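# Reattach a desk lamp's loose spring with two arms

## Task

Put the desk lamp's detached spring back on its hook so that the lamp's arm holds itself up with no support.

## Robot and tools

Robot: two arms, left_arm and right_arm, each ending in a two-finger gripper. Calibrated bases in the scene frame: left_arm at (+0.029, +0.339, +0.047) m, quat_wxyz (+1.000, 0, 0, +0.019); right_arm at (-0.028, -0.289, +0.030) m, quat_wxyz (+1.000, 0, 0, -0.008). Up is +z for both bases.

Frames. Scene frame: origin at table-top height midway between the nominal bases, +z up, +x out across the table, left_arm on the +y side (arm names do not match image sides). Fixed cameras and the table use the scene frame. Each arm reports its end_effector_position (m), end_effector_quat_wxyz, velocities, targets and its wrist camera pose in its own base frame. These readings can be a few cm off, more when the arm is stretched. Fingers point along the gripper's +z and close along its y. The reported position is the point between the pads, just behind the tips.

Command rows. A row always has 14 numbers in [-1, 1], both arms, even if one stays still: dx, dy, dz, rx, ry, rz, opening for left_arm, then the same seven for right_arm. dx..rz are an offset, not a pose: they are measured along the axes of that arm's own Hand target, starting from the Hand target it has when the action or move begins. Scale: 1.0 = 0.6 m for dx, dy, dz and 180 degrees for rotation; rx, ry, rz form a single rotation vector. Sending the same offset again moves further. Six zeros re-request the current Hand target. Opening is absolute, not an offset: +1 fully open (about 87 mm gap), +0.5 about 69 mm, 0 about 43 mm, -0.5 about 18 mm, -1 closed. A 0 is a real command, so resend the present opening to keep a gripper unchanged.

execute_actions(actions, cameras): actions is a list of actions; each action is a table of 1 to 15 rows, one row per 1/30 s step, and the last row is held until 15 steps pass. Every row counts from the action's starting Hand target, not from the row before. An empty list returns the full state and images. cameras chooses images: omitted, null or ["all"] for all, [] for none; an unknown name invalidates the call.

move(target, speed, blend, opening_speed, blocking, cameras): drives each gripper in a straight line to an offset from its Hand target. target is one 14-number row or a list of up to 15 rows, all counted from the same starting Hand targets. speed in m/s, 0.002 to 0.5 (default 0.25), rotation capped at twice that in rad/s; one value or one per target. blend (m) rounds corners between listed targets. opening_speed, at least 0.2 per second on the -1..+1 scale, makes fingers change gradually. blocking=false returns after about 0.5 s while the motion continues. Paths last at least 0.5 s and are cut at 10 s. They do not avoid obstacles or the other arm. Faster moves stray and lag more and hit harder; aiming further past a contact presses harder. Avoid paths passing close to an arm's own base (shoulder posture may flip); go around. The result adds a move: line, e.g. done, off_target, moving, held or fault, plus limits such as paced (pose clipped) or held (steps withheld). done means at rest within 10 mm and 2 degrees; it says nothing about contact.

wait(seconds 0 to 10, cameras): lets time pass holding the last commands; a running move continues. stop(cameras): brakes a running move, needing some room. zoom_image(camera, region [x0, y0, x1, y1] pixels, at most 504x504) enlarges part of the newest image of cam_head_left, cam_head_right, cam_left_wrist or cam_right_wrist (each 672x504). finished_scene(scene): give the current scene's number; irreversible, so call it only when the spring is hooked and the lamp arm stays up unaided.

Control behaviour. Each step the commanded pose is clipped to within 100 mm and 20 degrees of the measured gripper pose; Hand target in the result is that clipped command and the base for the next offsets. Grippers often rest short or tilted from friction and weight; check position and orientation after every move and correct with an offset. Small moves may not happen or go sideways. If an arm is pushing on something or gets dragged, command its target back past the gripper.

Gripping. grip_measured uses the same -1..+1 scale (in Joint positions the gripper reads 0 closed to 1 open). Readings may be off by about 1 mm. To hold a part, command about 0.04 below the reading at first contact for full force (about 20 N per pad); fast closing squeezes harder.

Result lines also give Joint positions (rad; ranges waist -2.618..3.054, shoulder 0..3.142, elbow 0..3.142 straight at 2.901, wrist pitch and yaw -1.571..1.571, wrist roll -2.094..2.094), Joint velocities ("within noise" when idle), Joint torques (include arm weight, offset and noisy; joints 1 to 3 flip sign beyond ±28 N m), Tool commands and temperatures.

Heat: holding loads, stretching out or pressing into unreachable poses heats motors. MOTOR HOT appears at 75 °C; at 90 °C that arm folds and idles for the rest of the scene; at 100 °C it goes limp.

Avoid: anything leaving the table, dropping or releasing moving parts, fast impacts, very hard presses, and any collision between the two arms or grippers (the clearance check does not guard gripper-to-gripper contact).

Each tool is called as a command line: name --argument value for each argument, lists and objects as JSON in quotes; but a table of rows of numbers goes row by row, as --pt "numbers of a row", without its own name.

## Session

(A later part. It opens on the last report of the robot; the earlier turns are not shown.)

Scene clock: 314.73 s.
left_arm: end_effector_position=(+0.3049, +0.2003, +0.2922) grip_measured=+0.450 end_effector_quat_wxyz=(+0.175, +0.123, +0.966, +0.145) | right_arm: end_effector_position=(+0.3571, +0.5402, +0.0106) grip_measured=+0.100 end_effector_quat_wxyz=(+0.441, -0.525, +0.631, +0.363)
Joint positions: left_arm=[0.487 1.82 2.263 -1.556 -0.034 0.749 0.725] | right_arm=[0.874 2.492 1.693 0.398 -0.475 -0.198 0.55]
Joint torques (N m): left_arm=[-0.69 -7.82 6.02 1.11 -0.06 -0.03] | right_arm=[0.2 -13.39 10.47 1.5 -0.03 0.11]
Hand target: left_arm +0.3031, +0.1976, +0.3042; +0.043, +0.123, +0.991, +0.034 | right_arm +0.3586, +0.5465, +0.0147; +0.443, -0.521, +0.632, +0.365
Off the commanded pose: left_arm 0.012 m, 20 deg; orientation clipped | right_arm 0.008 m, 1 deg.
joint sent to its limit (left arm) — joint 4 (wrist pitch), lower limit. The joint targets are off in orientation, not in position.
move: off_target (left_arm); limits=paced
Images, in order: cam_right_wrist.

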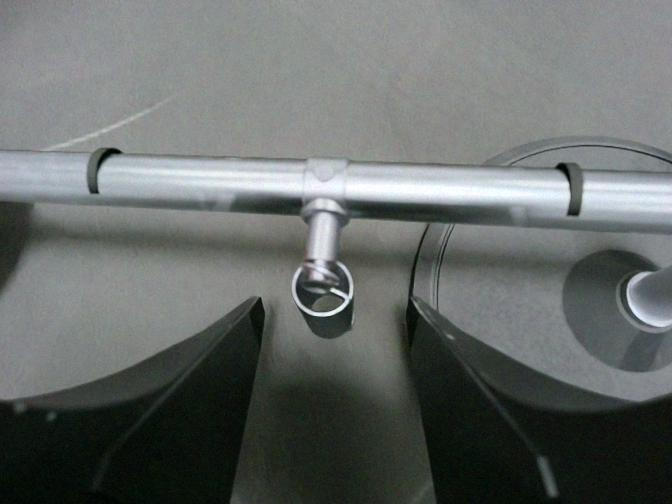

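move --pt "0 0 0 0 0 0 0.45 0.011 0.005 0.003 0 0 0 0.1" --pt "0 0 0 0 0 0 0.45 0.011 0.005 0.003 0 0 0 -0.8" --speed 0.06 --opening_speed 0.6 --cameras '["cam_right_wrist"]'

zoom_image --camera "cam_right_wrist" --region '[200, 100, 500, 360]'

Scene clock: 322.10 s.
left_arm: end_effector_position=(+0.3049, +0.2004, +0.2922) grip_measured=+0.450 end_effector_quat_wxyz=(+0.175, +0.123, +0.966, +0.145) | right_arm: end_effector_position=(+0.3557, +0.5401, +0.0046) grip_measured=-0.665 end_effector_quat_wxyz=(+0.437, -0.525, +0.634, +0.362)
Joint positions: left_arm=[0.487 1.82 2.263 -1.556 -0.035 0.749 0.725] | right_arm=[0.876 2.501 1.693 0.398 -0.47 -0.195 0.168]
Joint torques (N m): left_arm=[-0.7 -7.8 6.04 1.11 -0.06 -0.04] | right_arm=[0.39 -13.46 8.9 1.73 -0.02 0.11]
Hand target: left_arm +0.3031, +0.1976, +0.3042; +0.043, +0.123, +0.991, +0.034 | right_arm +0.3555, +0.5465, +0.0078; +0.443, -0.521, +0.632, +0.365
Off the commanded pose: left_arm 0.012 m, 20 deg; orientation clipped | right_arm 0.007 m, 1 deg.
joint sent to its limit (left arm) — joint 4 (wrist pitch), lower limit. The joint targets are off in orientation, not in position.
move: off_target (left_arm); limits=paced
Images, in order: cam_right_wrist.

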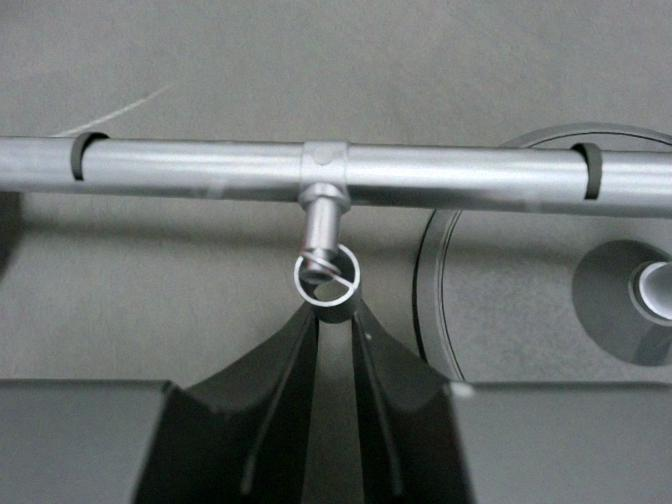

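Scaled by 1.680 from the camera's 672x504 image, which has a finer 960x720 frame.

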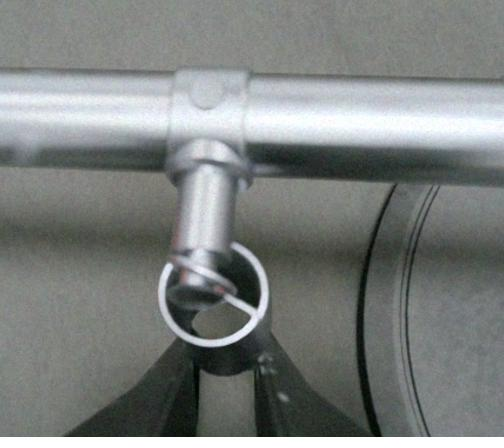

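move --target '[0,0,0,0,0,0,0.45,-0.08,-0.087,-0.042,0,0,-0.5,-0.8]' --speed 0.1

zoom_image --camera "cam_right_wrist" --region '[150, 50, 600, 400]'

Scene clock: 350.30 s.
left_arm: end_effector_position=(+0.3049, +0.2004, +0.2922) grip_measured=+0.450 end_effector_quat_wxyz=(+0.175, +0.123, +0.966, +0.145) | right_arm: end_effector_position=(+0.4022, +0.5312, +0.0352) grip_measured=-0.800 end_effector_quat_wxyz=(-0.557, +0.824, -0.090, +0.042)
Joint positions: left_arm=[0.487 1.82 2.263 -1.556 -0.035 0.749 0.725] | right_arm=[0.853 2.48 1.643 0.398 -0.49 -1.755 0.1]
Joint torques (N m): left_arm=[-0.7 -7.82 6.02 1.12 -0.06 -0.04] | right_arm=[-0.91 -18.61 5.91 1.6 -0.23 -0.11]
Hand target: left_arm +0.3031, +0.1976, +0.3042; +0.043, +0.123, +0.991, +0.034 | right_arm +0.4054, +0.5293, +0.0614; -0.571, +0.815, -0.078, +0.055
Off the commanded pose: left_arm 0.012 m, 20 deg; orientation clipped | right_arm 0.027 m, 3 deg.
joint sent to its limit (left arm) — joint 4 (wrist pitch), lower limit. The joint targets are off in orientation, not in position.
move: off_target (left_arm, right_arm); limits=paced

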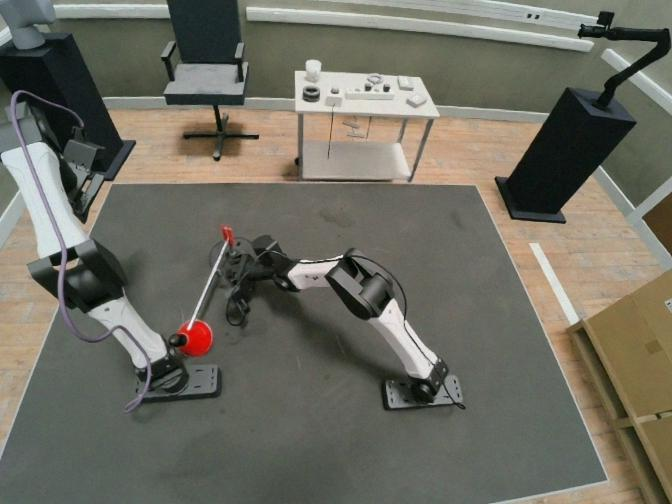

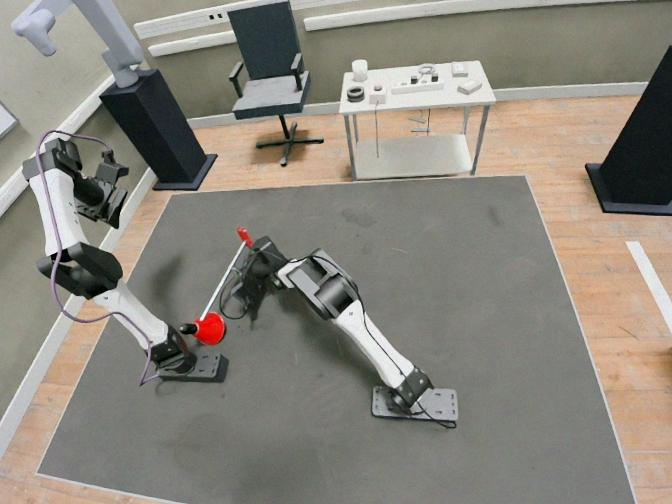

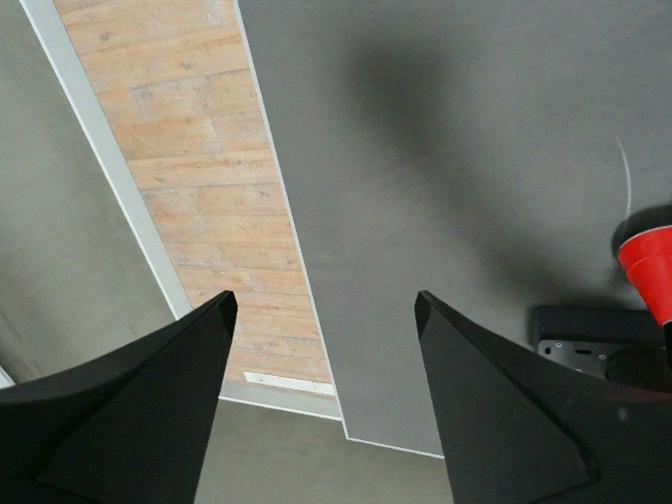

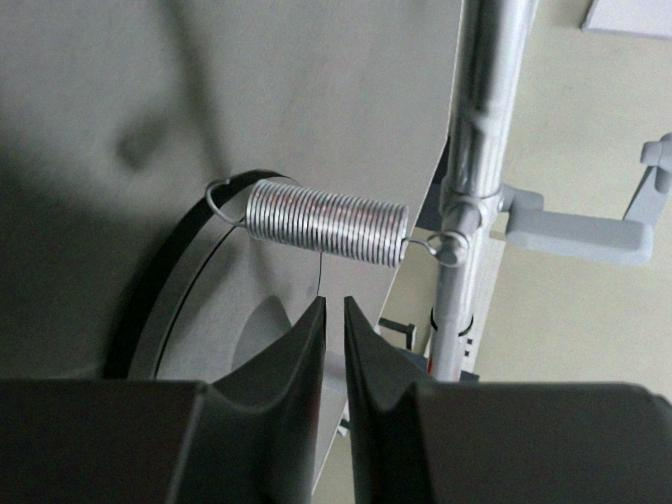

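Scaled by 1.120 from the camera's 672x504 image, which has a finer 960x720 frame.

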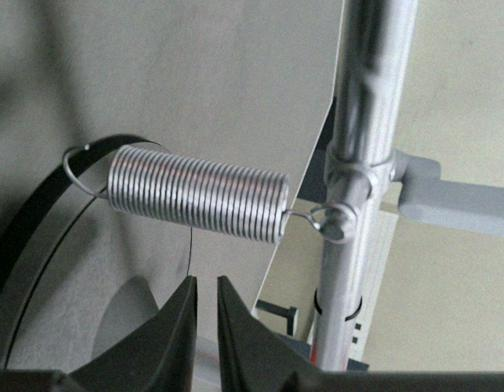

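move --pt "0 0 0 0 0 0 0.45 0 0 -0.1 0 0 0 -0.3" --pt "0 0 0 0 0 0 0.45 0.087 -0.08 -0.1 0 0 0.5 0.0" --speed 0.12 --cameras '["cam_right_wrist"]'

zoom_image --camera "cam_right_wrist" --region '[200, 50, 500, 360]'

Scene clock: 363.07 s.
left_arm: end_effector_position=(+0.3048, +0.2005, +0.2922) grip_measured=+0.450 end_effector_quat_wxyz=(+0.175, +0.123, +0.966, +0.145) | right_arm: end_effector_position=(+0.4437, +0.4800, +0.1210) grip_measured=+0.000 end_effector_quat_wxyz=(+0.441, -0.526, +0.631, +0.361)
Joint positions: left_arm=[0.487 1.82 2.263 -1.556 -0.035 0.749 0.725] | right_arm=[0.676 2.408 2.024 -0.072 -0.652 -0.298 0.5]
Joint torques (N m): left_arm=[-0.7 -7.8 6.02 1.12 -0.06 -0.04] | right_arm=[-0.9 -13.53 11.38 1.43 -0.23 0.11]
Motor temperatures (°C): left_arm=[29 53 46 30 27 25 26] | right_arm=[30 63 48 37 23 24 26]
Heat: left arm: 53 °C; right arm: 63 °C.
Hand target: left_arm +0.3031, +0.1976, +0.3042; +0.043, +0.123, +0.991, +0.034 | right_arm +0.4490, +0.4801, +0.1273; +0.443, -0.521, +0.632, +0.365
Off the commanded pose: left_arm 0.012 m, 20 deg; orientation clipped | right_arm 0.008 m, 1 deg.
joint sent to its limit (left arm) — joint 4 (wrist pitch), lower limit. The joint targets are off in orientation, not in position.
move: off_target (left_arm); limits=paced
Images, in order: cam_right_wrist.

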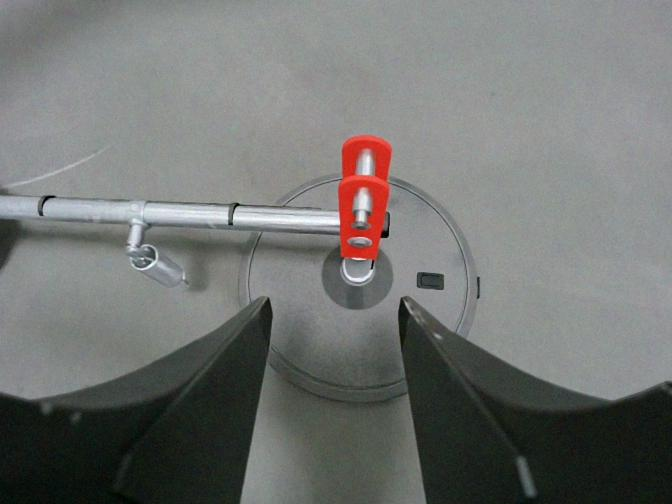

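Scaled by 1.626 from the camera's 672x504 image, which has a finer 960x720 frame.

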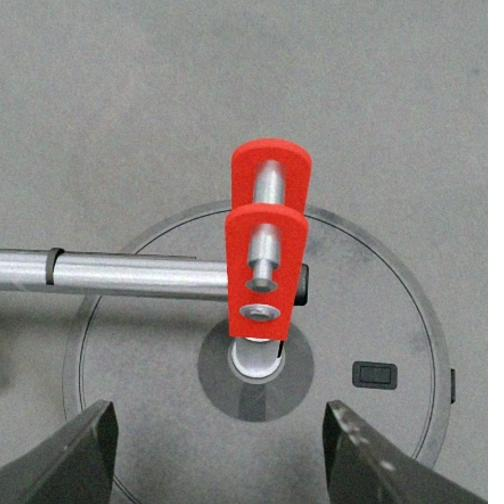

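move --pt "0 0 0 0 0 0 0.45 0.02 0.283 -0.06 0 0 -0.5 0" --pt "0 0 0 0 0 0 0.45 0.078 0.283 0.029 0 0 -0.5 0" --speed 0.15

zoom_image --camera "cam_head_right" --region '[170, 200, 340, 360]'

Scene clock: 401.90 s.
left_arm: end_effector_position=(+0.3048, +0.2005, +0.2922) grip_measured=+0.450 end_effector_quat_wxyz=(+0.175, +0.123, +0.966, +0.145) | right_arm: end_effector_position=(+0.2789, +0.5034, +0.0639) grip_measured=+0.000 end_effector_quat_wxyz=(-0.557, +0.825, -0.088, +0.043)
Joint positions: left_arm=[0.487 1.82 2.263 -1.556 -0.035 0.749 0.725] | right_arm=[1.036 2.132 1.118 0.606 -0.324 -1.679 0.5]
Joint torques (N m): left_arm=[-0.69 -7.8 6.02 1.11 -0.06 -0.04] | right_arm=[0.27 -10.58 9.31 1.76 -0.02 -0.09]
Hand target: left_arm +0.3031, +0.1976, +0.3042; +0.043, +0.123, +0.991, +0.034 | right_arm +0.2823, +0.5129, +0.0773; -0.572, +0.815, -0.078, +0.055
Off the commanded pose: left_arm 0.012 m, 20 deg; orientation clipped | right_arm 0.017 m, 3 deg.
joint sent to its limit (left arm) — joint 4 (wrist pitch), lower limit. The joint targets are off in orientation, not in position.
move: off_target (left_arm, right_arm); limits=paced

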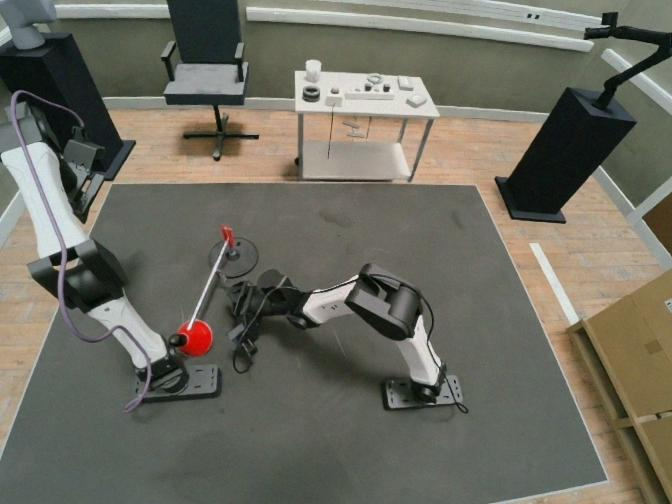

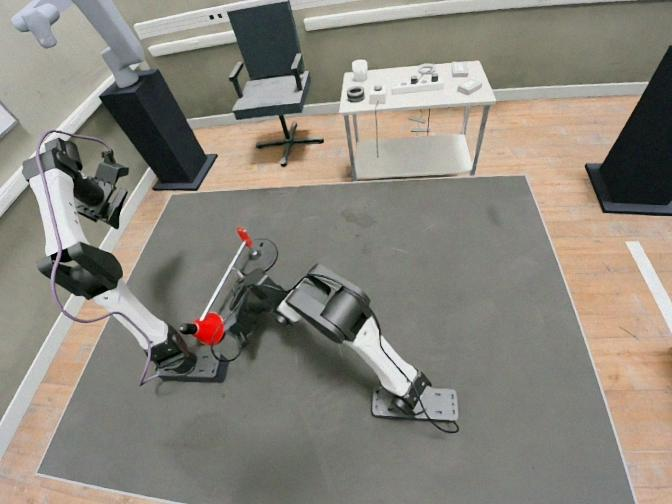

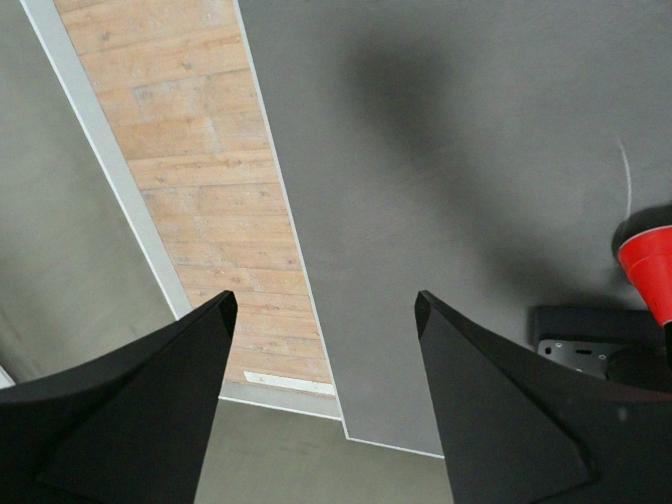

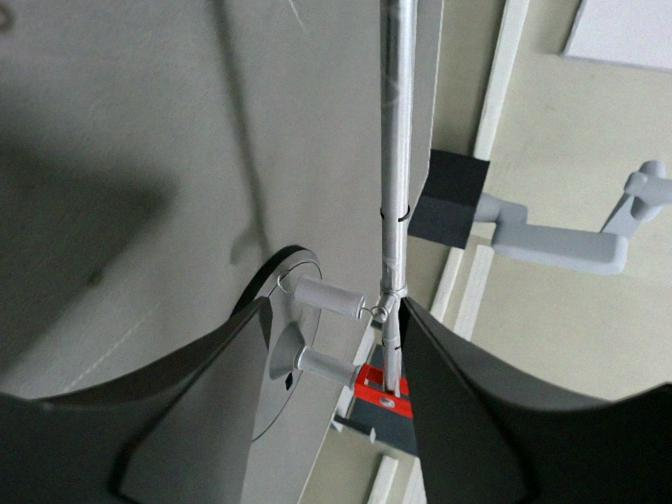

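Scaled by 2.965 from the camera's 672x504 image, which has a finer 960x720 frame.

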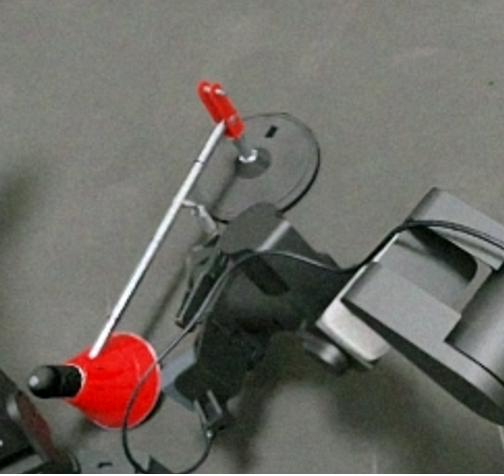

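move --target '[0,0,0,0,0,0,0.45,0,-0.045,0.06,0,0,0,0]' --speed 0.1 --cameras '["cam_right_wrist"]'

Scene clock: 409.47 s.
left_arm: end_effector_position=(+0.3048, +0.2005, +0.2922) grip_measured=+0.450 end_effector_quat_wxyz=(+0.175, +0.123, +0.966, +0.145) | right_arm: end_effector_position=(+0.2894, +0.5489, +0.0852) grip_measured=+0.000 end_effector_quat_wxyz=(-0.568, +0.817, -0.079, +0.052)
Joint positions: left_arm=[0.487 1.82 2.263 -1.556 -0.035 0.749 0.725] | right_arm=[1.067 2.22 1.342 0.506 -0.295 -1.679 0.5]
Joint torques (N m): left_arm=[-0.7 -7.8 6.02 1.11 -0.06 -0.04] | right_arm=[0.23 -11.49 10.02 1.51 0.02 0.04]
Hand target: left_arm +0.3031, +0.1976, +0.3042; +0.043, +0.123, +0.991, +0.034 | right_arm +0.2906, +0.5552, +0.0904; -0.572, +0.815, -0.078, +0.055
Off the commanded pose: left_arm 0.012 m, 20 deg; orientation clipped | right_arm 0.008 m, 1 deg.
joint sent to its limit (left arm) — joint 4 (wrist pitch), lower limit. The joint targets are off in orientation, not in position.
move: off_target (left_arm); limits=paced
Images, in order: cam_right_wrist.

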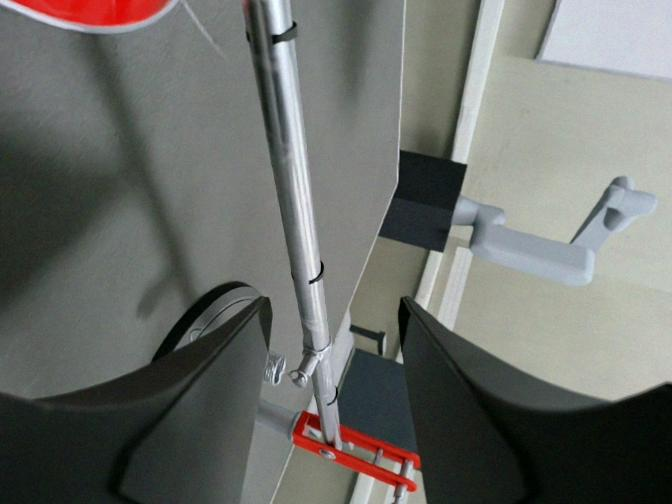

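move --target '[0,0,0,0,0,0,0.45,0,0.005,0.05,0,0,0,0]' --speed 0.08 --cameras '["cam_right_wrist"]'

Scene clock: 413.13 s.
left_arm: end_effector_position=(+0.3048, +0.2005, +0.2922) grip_measured=+0.450 end_effector_quat_wxyz=(+0.175, +0.123, +0.966, +0.145) | right_arm: end_effector_position=(+0.2956, +0.5753, +0.0721) grip_measured=+0.000 end_effector_quat_wxyz=(-0.568, +0.818, -0.077, +0.054)
Joint positions: left_arm=[0.487 1.82 2.263 -1.556 -0.036 0.749 0.725] | right_arm=[1.083 2.33 1.478 0.48 -0.279 -1.679 0.5]
Joint torques (N m): left_arm=[-0.7 -7.8 6.02 1.12 -0.06 -0.04] | right_arm=[0.51 -12.44 10.15 1.51 0 0.12]
Hand target: left_arm +0.3031, +0.1976, +0.3042; +0.043, +0.123, +0.991, +0.034 | right_arm +0.2959, +0.5818, +0.0774; -0.572, +0.815, -0.078, +0.055
Off the commanded pose: left_arm 0.012 m, 20 deg; orientation clipped | right_arm 0.008 m, 1 deg.
joint sent to its limit (left arm) — joint 4 (wrist pitch), lower limit. The joint targets are off in orientation, not in position.
move: off_target (left_arm); limits=paced
Images, in order: cam_right_wrist.

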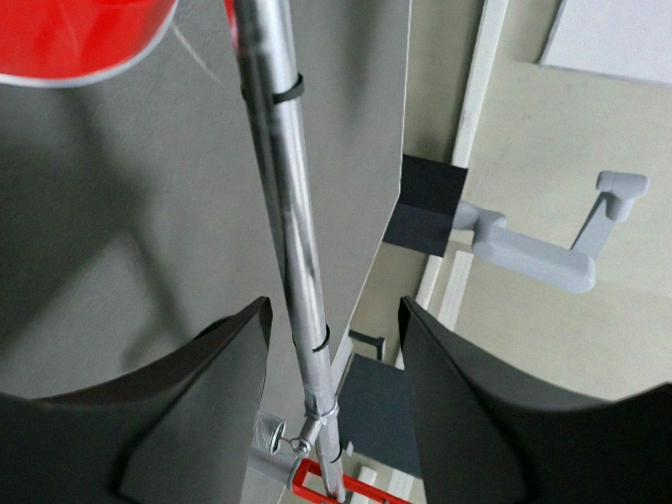

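move --pt "0 0 0 0 0 0 0.45 0 0.012 0.012 0 0 0 0" --pt "0 0 0 0 0 0 0.45 0 0.012 0.012 0 0 0 -0.85" --speed 0.06 --opening_speed 0.6 --cameras '["cam_right_wrist"]'

Scene clock: 419.63 s.
left_arm: end_effector_position=(+0.3048, +0.2005, +0.2922) grip_measured=+0.450 end_effector_quat_wxyz=(+0.175, +0.123, +0.966, +0.145) | right_arm: end_effector_position=(+0.2966, +0.5783, +0.0605) grip_measured=-0.659 end_effector_quat_wxyz=(-0.563, +0.821, -0.078, +0.053)
Joint positions: left_arm=[0.487 1.82 2.263 -1.556 -0.036 0.749 0.725] | right_arm=[1.085 2.363 1.499 0.479 -0.276 -1.68 0.171]
Joint torques (N m): left_arm=[-0.7 -7.82 6.02 1.11 -0.06 -0.04] | right_arm=[0.42 -12.52 9.96 1.64 0 0.14]
Hand target: left_arm +0.3031, +0.1976, +0.3042; +0.043, +0.123, +0.991, +0.034 | right_arm +0.2965, +0.5862, +0.0681; -0.572, +0.815, -0.078, +0.055
Off the commanded pose: left_arm 0.012 m, 20 deg; orientation clipped | right_arm 0.011 m, 1 deg.
joint sent to its limit (left arm) — joint 4 (wrist pitch), lower limit. The joint targets are off in orientation, not in position.
move: off_target (left_arm, right_arm); target 2's new opening was sent with right_arm's hand 0.013 m and 1 deg from that target; limits=paced
Images, in order: cam_right_wrist.

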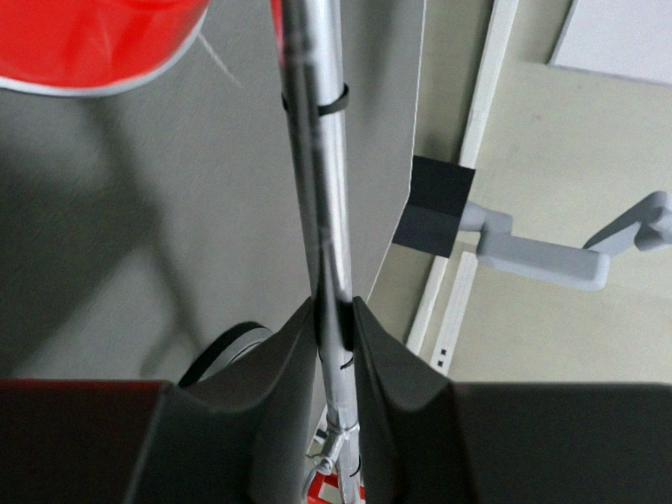

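move --pt "0 0 0 0 0 0 0.45 0.048 -0.154 -0.063 0.016 -0.073 0.202 -0.85" --pt "0 0 0 0 0 0 0.45 0.178 -0.2475 -0.115 0.031 -0.139 0.383 -0.85" --speed 0.08 --blend 0.02

zoom_image --camera "cam_head_right" --region '[150, 150, 350, 350]'

Scene clock: 437.73 s.
left_arm: end_effector_position=(+0.3048, +0.2005, +0.2922) grip_measured=+0.450 end_effector_quat_wxyz=(+0.175, +0.123, +0.966, +0.145) | right_arm: end_effector_position=(+0.3833, +0.5563, +0.2278) grip_measured=-0.612 end_effector_quat_wxyz=(-0.538, +0.610, -0.380, -0.440)
Joint positions: left_arm=[0.487 1.82 2.263 -1.556 -0.036 0.749 0.725] | right_arm=[0.772 2.44 2.173 0.21 -0.927 -0.373 0.194]
Joint torques (N m): left_arm=[-0.7 -7.8 6.04 1.11 -0.06 -0.04] | right_arm=[-1.89 -13.38 10.92 1.39 0.26 0.46]
Hand target: left_arm +0.3031, +0.1976, +0.3042; +0.043, +0.123, +0.991, +0.034 | right_arm +0.3986, +0.5517, +0.2311; -0.542, +0.594, -0.401, -0.439
Off the commanded pose: left_arm 0.012 m, 20 deg; orientation clipped | right_arm 0.016 m, 3 deg.
joint sent to its limit (left arm) — joint 4 (wrist pitch), lower limit. The joint targets are off in orientation, not in position.
move: off_target (left_arm, right_arm); limits=paced

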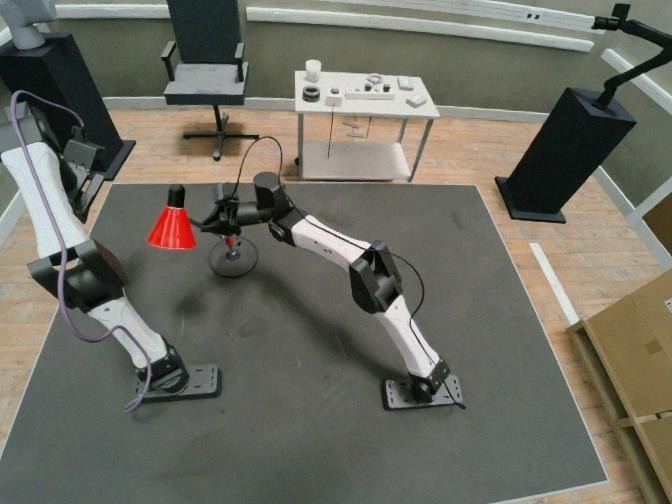

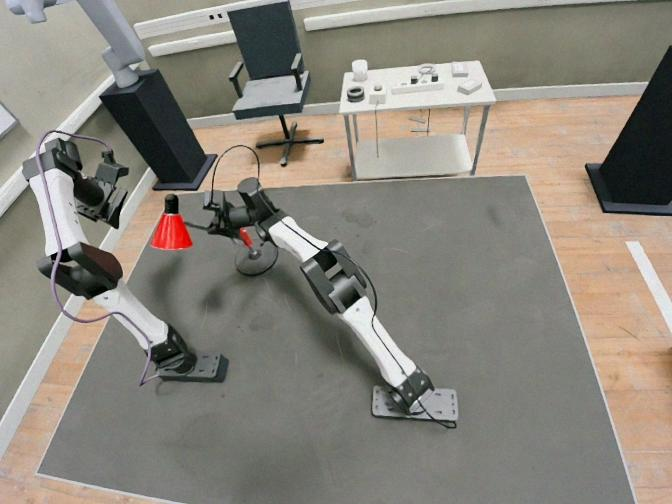

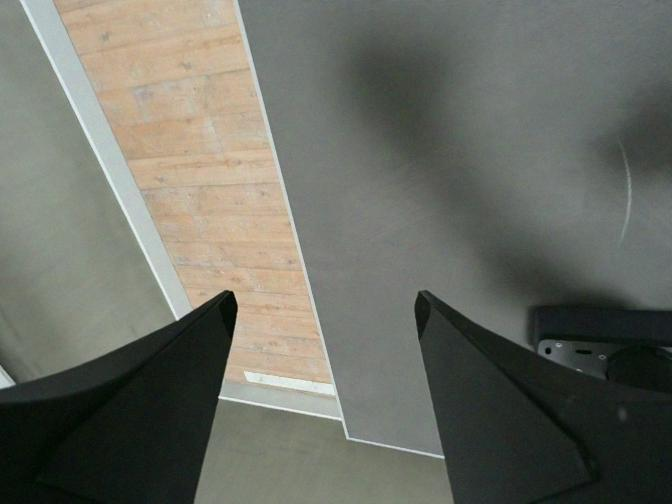

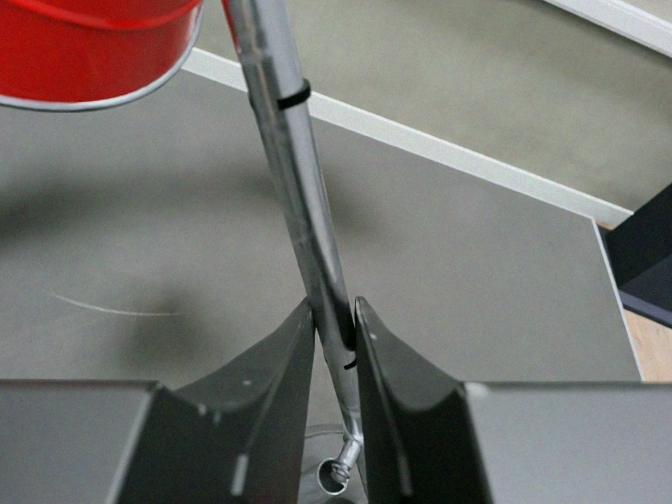

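Scaled by 2.520 from the camera's 672x504 image, which has a finer 960x720 frame.

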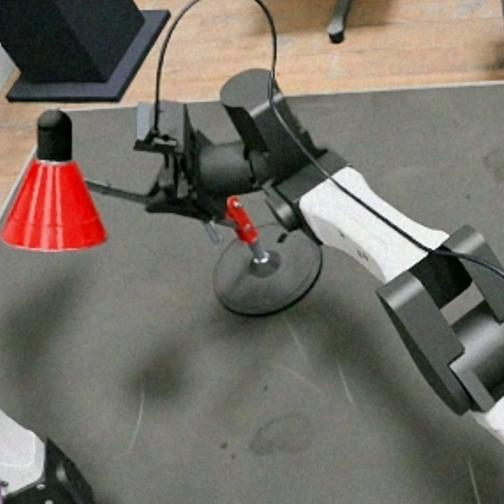

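move --target '[0,0,0,0,0,0,0.45,0.019,-0.0875,-0.031,0.01,-0.045,0.125,-0.85]' --speed 0.06 --cameras '["cam_head_right","cam_right_wrist"]'

zoom_image --camera "cam_head_right" --region '[150, 150, 350, 350]'

Scene clock: 449.23 s.
left_arm: end_effector_position=(+0.3048, +0.2005, +0.2922) grip_measured=+0.450 end_effector_quat_wxyz=(+0.175, +0.123, +0.966, +0.145) | right_arm: end_effector_position=(+0.4243, +0.5466, +0.2457) grip_measured=-0.577 end_effector_quat_wxyz=(+0.486, -0.504, +0.428, +0.572)
Joint positions: left_arm=[0.487 1.82 2.263 -1.556 -0.036 0.749 0.725] | right_arm=[0.684 2.734 2.606 0.377 -1.034 0.215 0.211]
Joint torques (N m): left_arm=[-0.7 -7.8 6.02 1.11 -0.06 -0.04] | right_arm=[-3.03 -13.5 9.76 0.95 0.87 0.6]
Hand target: left_arm +0.3031, +0.1976, +0.3042; +0.043, +0.123, +0.991, +0.034 | right_arm +0.4535, +0.5380, +0.2361; +0.482, -0.464, +0.477, +0.570
Off the commanded pose: left_arm 0.012 m, 20 deg; orientation clipped | right_arm 0.032 m, 7 deg.
joint sent to its limit (left arm) — joint 4 (wrist pitch), lower limit. The joint targets are off in orientation, not in position.
move: off_target (left_arm, right_arm); limits=paced
Images, in order: cam_head_right, cam_right_wrist.

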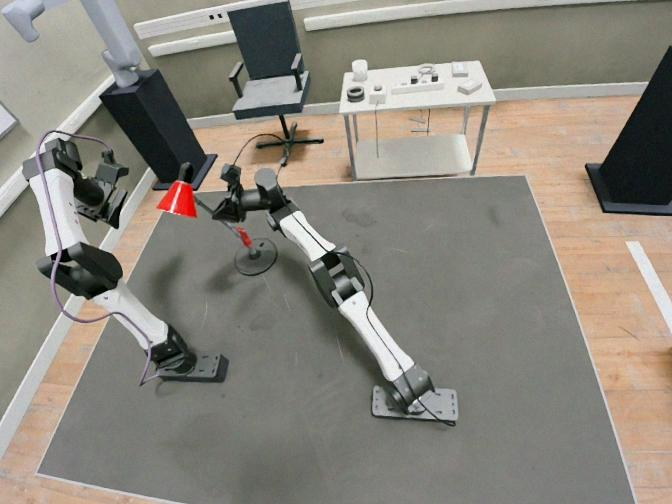

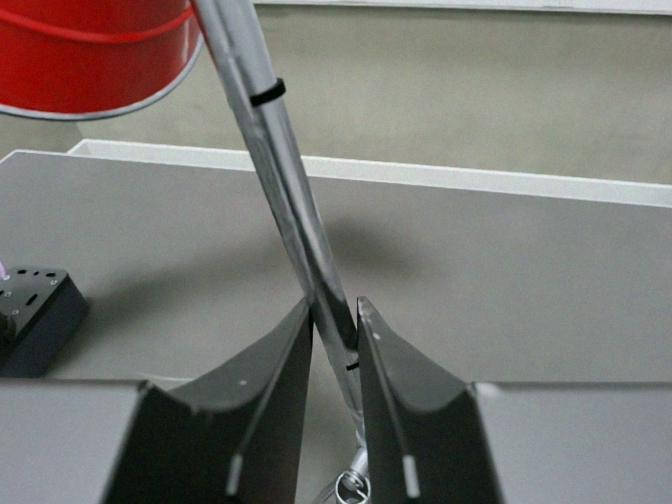

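Scaled by 2.520 from the camera's 672x504 image, which has a finer 960x720 frame.

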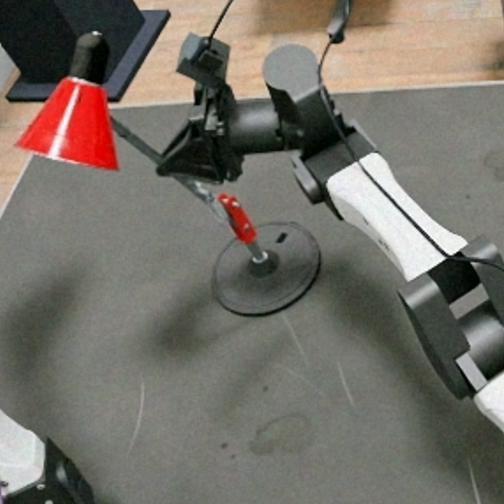

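move --pt "0 0 0 0 0 0 0.45 -0.01 0.045 0.01 -0.003 0.012 -0.035 -0.85" --pt "0 0 0 0 0 0 0.45 -0.01 0.045 0.01 -0.003 0.012 -0.035 -0.3" --speed 0.06 --opening_speed 0.3 --cameras '["cam_right_wrist"]'

Scene clock: 457.47 s.
left_arm: end_effector_position=(+0.3048, +0.2005, +0.2922) grip_measured=+0.450 end_effector_quat_wxyz=(+0.175, +0.123, +0.966, +0.145) | right_arm: end_effector_position=(+0.4234, +0.5454, +0.2328) grip_measured=-0.300 end_effector_quat_wxyz=(+0.492, -0.509, +0.453, +0.542)
Joint positions: left_arm=[0.487 1.82 2.263 -1.556 -0.036 0.749 0.725] | right_arm=[0.695 2.627 2.423 0.33 -0.979 0.095 0.35]
Joint torques (N m): left_arm=[-0.72 -7.82 6.04 1.11 -0.06 -0.04] | right_arm=[-0.75 -18.47 6.72 1.31 0.3 0]
Hand target: left_arm +0.3031, +0.1976, +0.3042; +0.043, +0.123, +0.991, +0.034 | right_arm +0.4270, +0.5410, +0.2456; +0.501, -0.502, +0.457, +0.536
Off the commanded pose: left_arm 0.012 m, 20 deg; orientation clipped | right_arm 0.014 m, 2 deg.
joint sent to its limit (left arm) — joint 4 (wrist pitch), lower limit. The joint targets are off in orientation, not in position.
move: off_target (left_arm, right_arm); target 2's new opening was sent with right_arm's hand 0.006 m and 4 deg from that target; limits=paced
Images, in order: cam_right_wrist.

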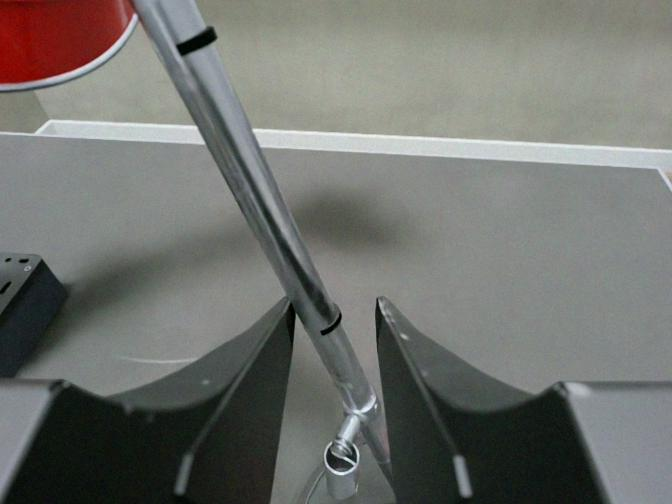

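move --pt "0.0 0 -0.197 0.0 -0.1 0 0.45 0 0 0 0 0 0 -0.85" --pt "0.015 -0.437 -0.197 0.015 -0.197 -0.03 0.45 0 0 0 0 0 0 -0.85" --speed 0.2

zoom_image --camera "cam_head_right" --region '[100, 100, 350, 350]'

Scene clock: 472.43 s.
left_arm: end_effector_position=(+0.2231, -0.0608, +0.3979) grip_measured=+0.450 end_effector_quat_wxyz=(+0.414, +0.085, +0.905, -0.047) | right_arm: end_effector_position=(+0.4232, +0.5456, +0.2341) grip_measured=-0.593 end_effector_quat_wxyz=(+0.495, -0.511, +0.449, +0.540)
Joint positions: left_arm=[-0.31 1.315 2.164 -1.564 -0.079 -0.086 0.725] | right_arm=[0.695 2.627 2.423 0.338 -0.981 0.09 0.203]
Joint torques (N m): left_arm=[-0.61 -2.33 3.29 1.73 -0.13 -0.19] | right_arm=[-0.76 -18.43 6.75 1.22 0.32 0.06]
Motor temperatures (°C): left_arm=[28 51 45 29 27 25 26] | right_arm=[30 77 50 35 23 24 26]
Heat: left arm: 51 °C; right arm: 77 °C. Fold the right arm in close to its base, or ease its load, before you think long.
Hand target: left_arm +0.2205, -0.0606, +0.4002; +0.341, +0.082, +0.936, -0.029 | right_arm +0.4270, +0.5411, +0.2456; +0.501, -0.502, +0.457, +0.537
Off the commanded pose: left_arm 0.004 m, 9 deg | right_arm 0.013 m, 2 deg.
MOTOR HOT: joint 2 (shoulder) of the right arm reports 77 °C; the controller's stop level is 90 °C. To cool a motor, set the load down, stop pushing, or move to a pose that needs little force.
joint read past its limit (left arm) — joint 4 (wrist pitch), lower limit.
joint sent to its limit (left arm) — joint 4 (wrist pitch), lower limit. The joint targets are off in orientation, not in position.
move: off_target (left_arm, right_arm); limits=paced

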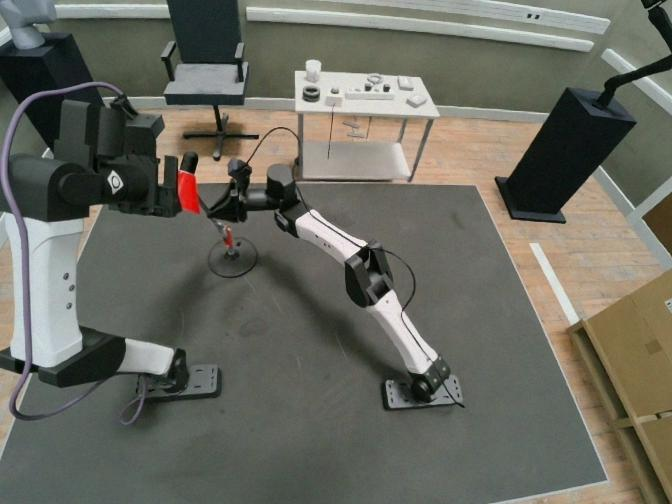

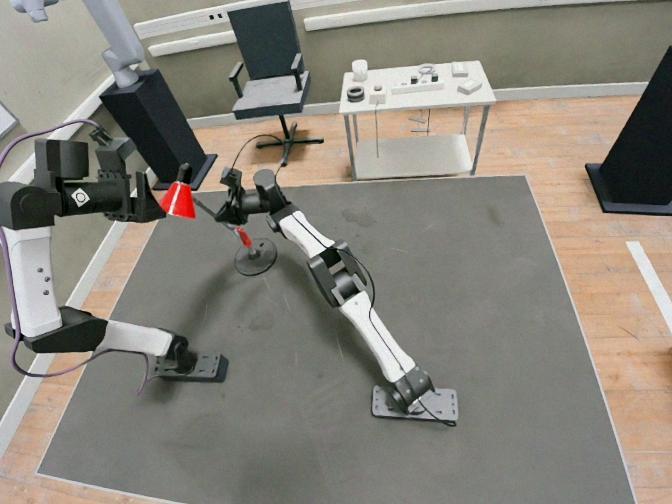

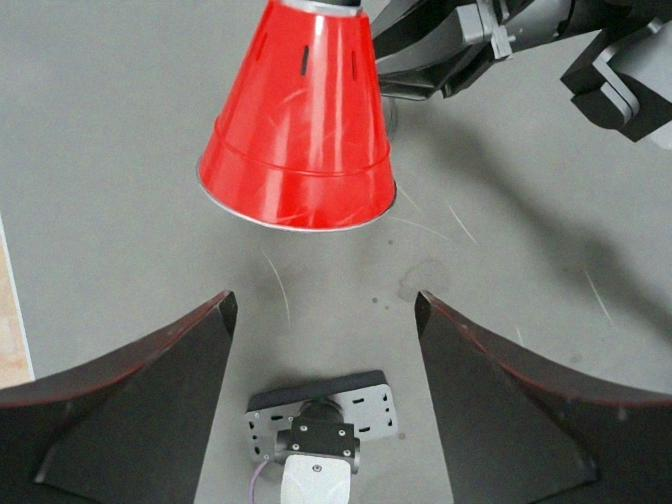

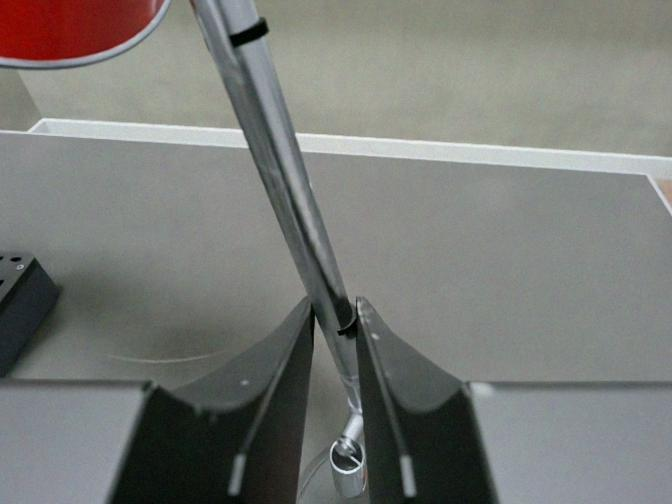

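Scaled by 2.016 from the camera's 672x504 image, which has a finer 960x720 frame.

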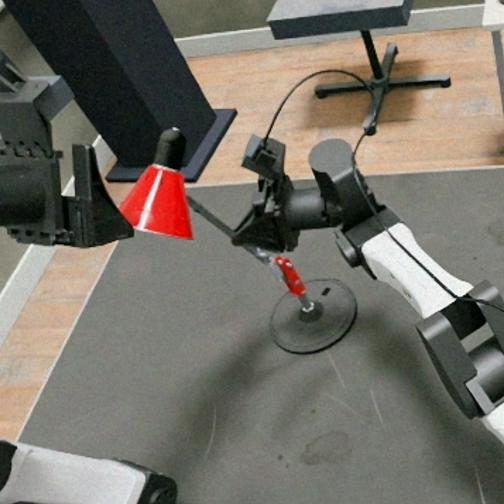

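move --pt "-0.05 0.022 0 0 0 0 1 0 0 0 0 0 0 -0.85" --pt "-0.05 0.022 0.1 0 0 0 1 0 0 0 0 0 0 -0.85" --speed 0.12 --cameras '["cam_left_wrist","cam_head_right"]'

Scene clock: 481.53 s.
left_arm: end_effector_position=(+0.2835, -0.0597, +0.3712) grip_measured=+1.000 end_effector_quat_wxyz=(+0.357, +0.080, +0.930, -0.030) | right_arm: end_effector_position=(+0.4232, +0.5456, +0.2341) grip_measured=-0.593 end_effector_quat_wxyz=(+0.495, -0.511, +0.449, +0.540)
Joint positions: left_arm=[-0.223 1.535 2.259 -1.564 -0.035 -0.039 1] | right_arm=[0.695 2.627 2.423 0.338 -0.981 0.09 0.203]
Joint torques (N m): left_arm=[0.88 -3.84 4.11 1.59 0.06 -0.01] | right_arm=[-0.76 -18.43 6.74 1.23 0.32 0.07]
Heat: left arm: 48 °C; right arm: 81 °C. Fold the right arm in close to its base, or ease its load, before you think long.
Hand target: left_arm +0.2833, -0.0583, +0.3737; +0.341, +0.082, +0.936, -0.029 | right_arm +0.4270, +0.5411, +0.2456; +0.501, -0.502, +0.457, +0.537
Off the commanded pose: left_arm 0.003 m, 2 deg | right_arm 0.013 m, 2 deg.
MOTOR HOT: still on. Joint 2 (shoulder) of the right arm reports 81 °C.
joint read past its limit (left arm) — joint 4 (wrist pitch), lower limit.
joint sent to its limit (left arm) — joint 4 (wrist pitch), lower limit. The joint targets still meet the commanded pose.
move: off_target (right_arm)
Images, in order: cam_head_right, cam_left_wrist.

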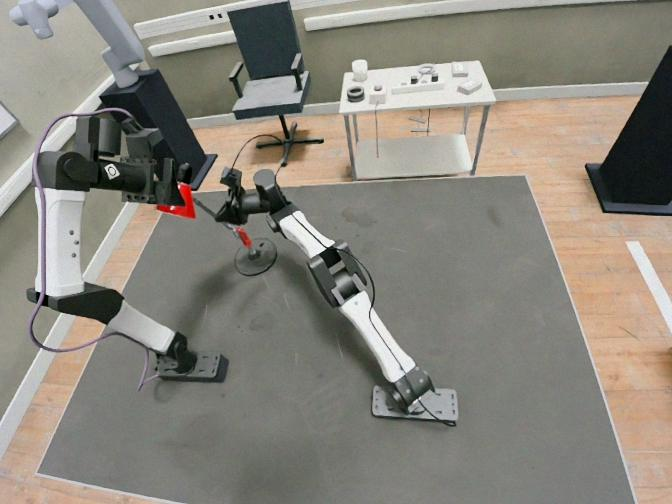

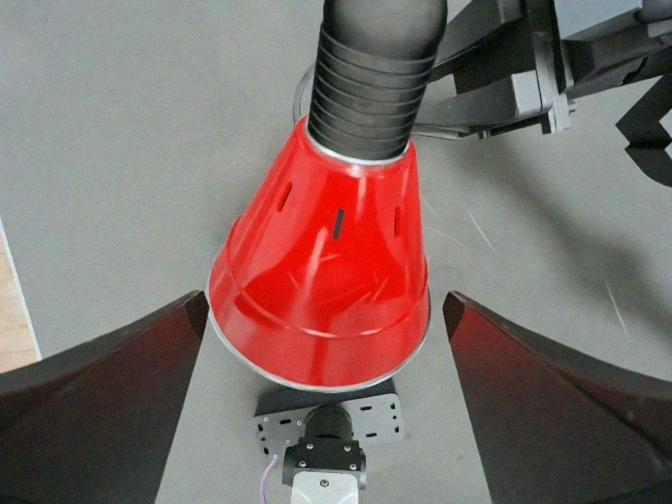

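move --target '[0,0.004,0.012,0,0,0,0.55,0,0,0,0,0,0,-0.85]' --opening_speed 0.5 --cameras '["cam_left_wrist"]'

Scene clock: 485.40 s.
left_arm: end_effector_position=(+0.2864, -0.0579, +0.3686) grip_measured=+0.551 end_effector_quat_wxyz=(+0.352, +0.080, +0.932, -0.030) | right_arm: end_effector_position=(+0.4232, +0.5456, +0.2341) grip_measured=-0.593 end_effector_quat_wxyz=(+0.495, -0.511, +0.448, +0.540)
Joint positions: left_arm=[-0.211 1.544 2.259 -1.564 -0.026 -0.03 0.775] | right_arm=[0.695 2.627 2.423 0.338 -0.981 0.09 0.203]
Joint torques (N m): left_arm=[0.9 -3.29 3.99 1.58 0.06 -0.01] | right_arm=[-0.79 -18.44 6.72 1.22 0.32 0.06]
Motor temperatures (°C): left_arm=[28 48 43 31 27 25 26] | right_arm=[30 83 50 35 23 24 27]
Heat: left arm: 48 °C; right arm: 83 °C. Fold the right arm in close to its base, or ease its load, before you think long.
Hand target: left_arm +0.2883, -0.0568, +0.3681; +0.341, +0.082, +0.936, -0.030 | right_arm +0.4270, +0.5411, +0.2456; +0.501, -0.502, +0.457, +0.537
Off the commanded pose: left_arm 0.002 m, 1 deg | right_arm 0.013 m, 2 deg.
MOTOR HOT: still on. Joint 2 (shoulder) of the right arm reports 83 °C.
joint read past its limit (left arm) — joint 4 (wrist pitch), lower limit.
joint sent to its limit (left arm) — joint 4 (wrist pitch), lower limit. The joint targets still meet the commanded pose.
move: off_target (right_arm)
Images, in order: cam_left_wrist.

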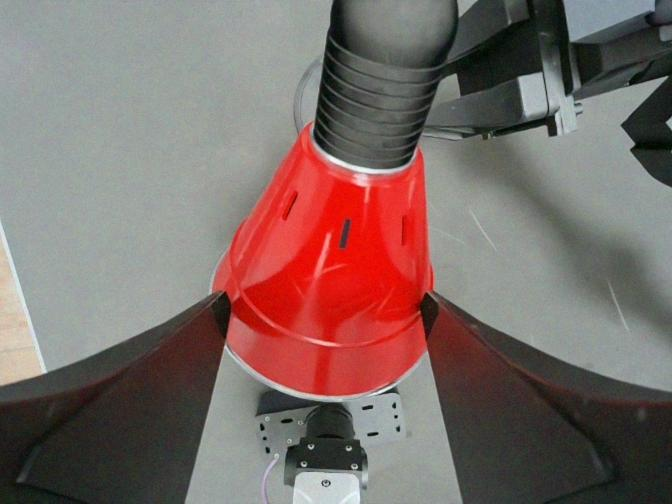

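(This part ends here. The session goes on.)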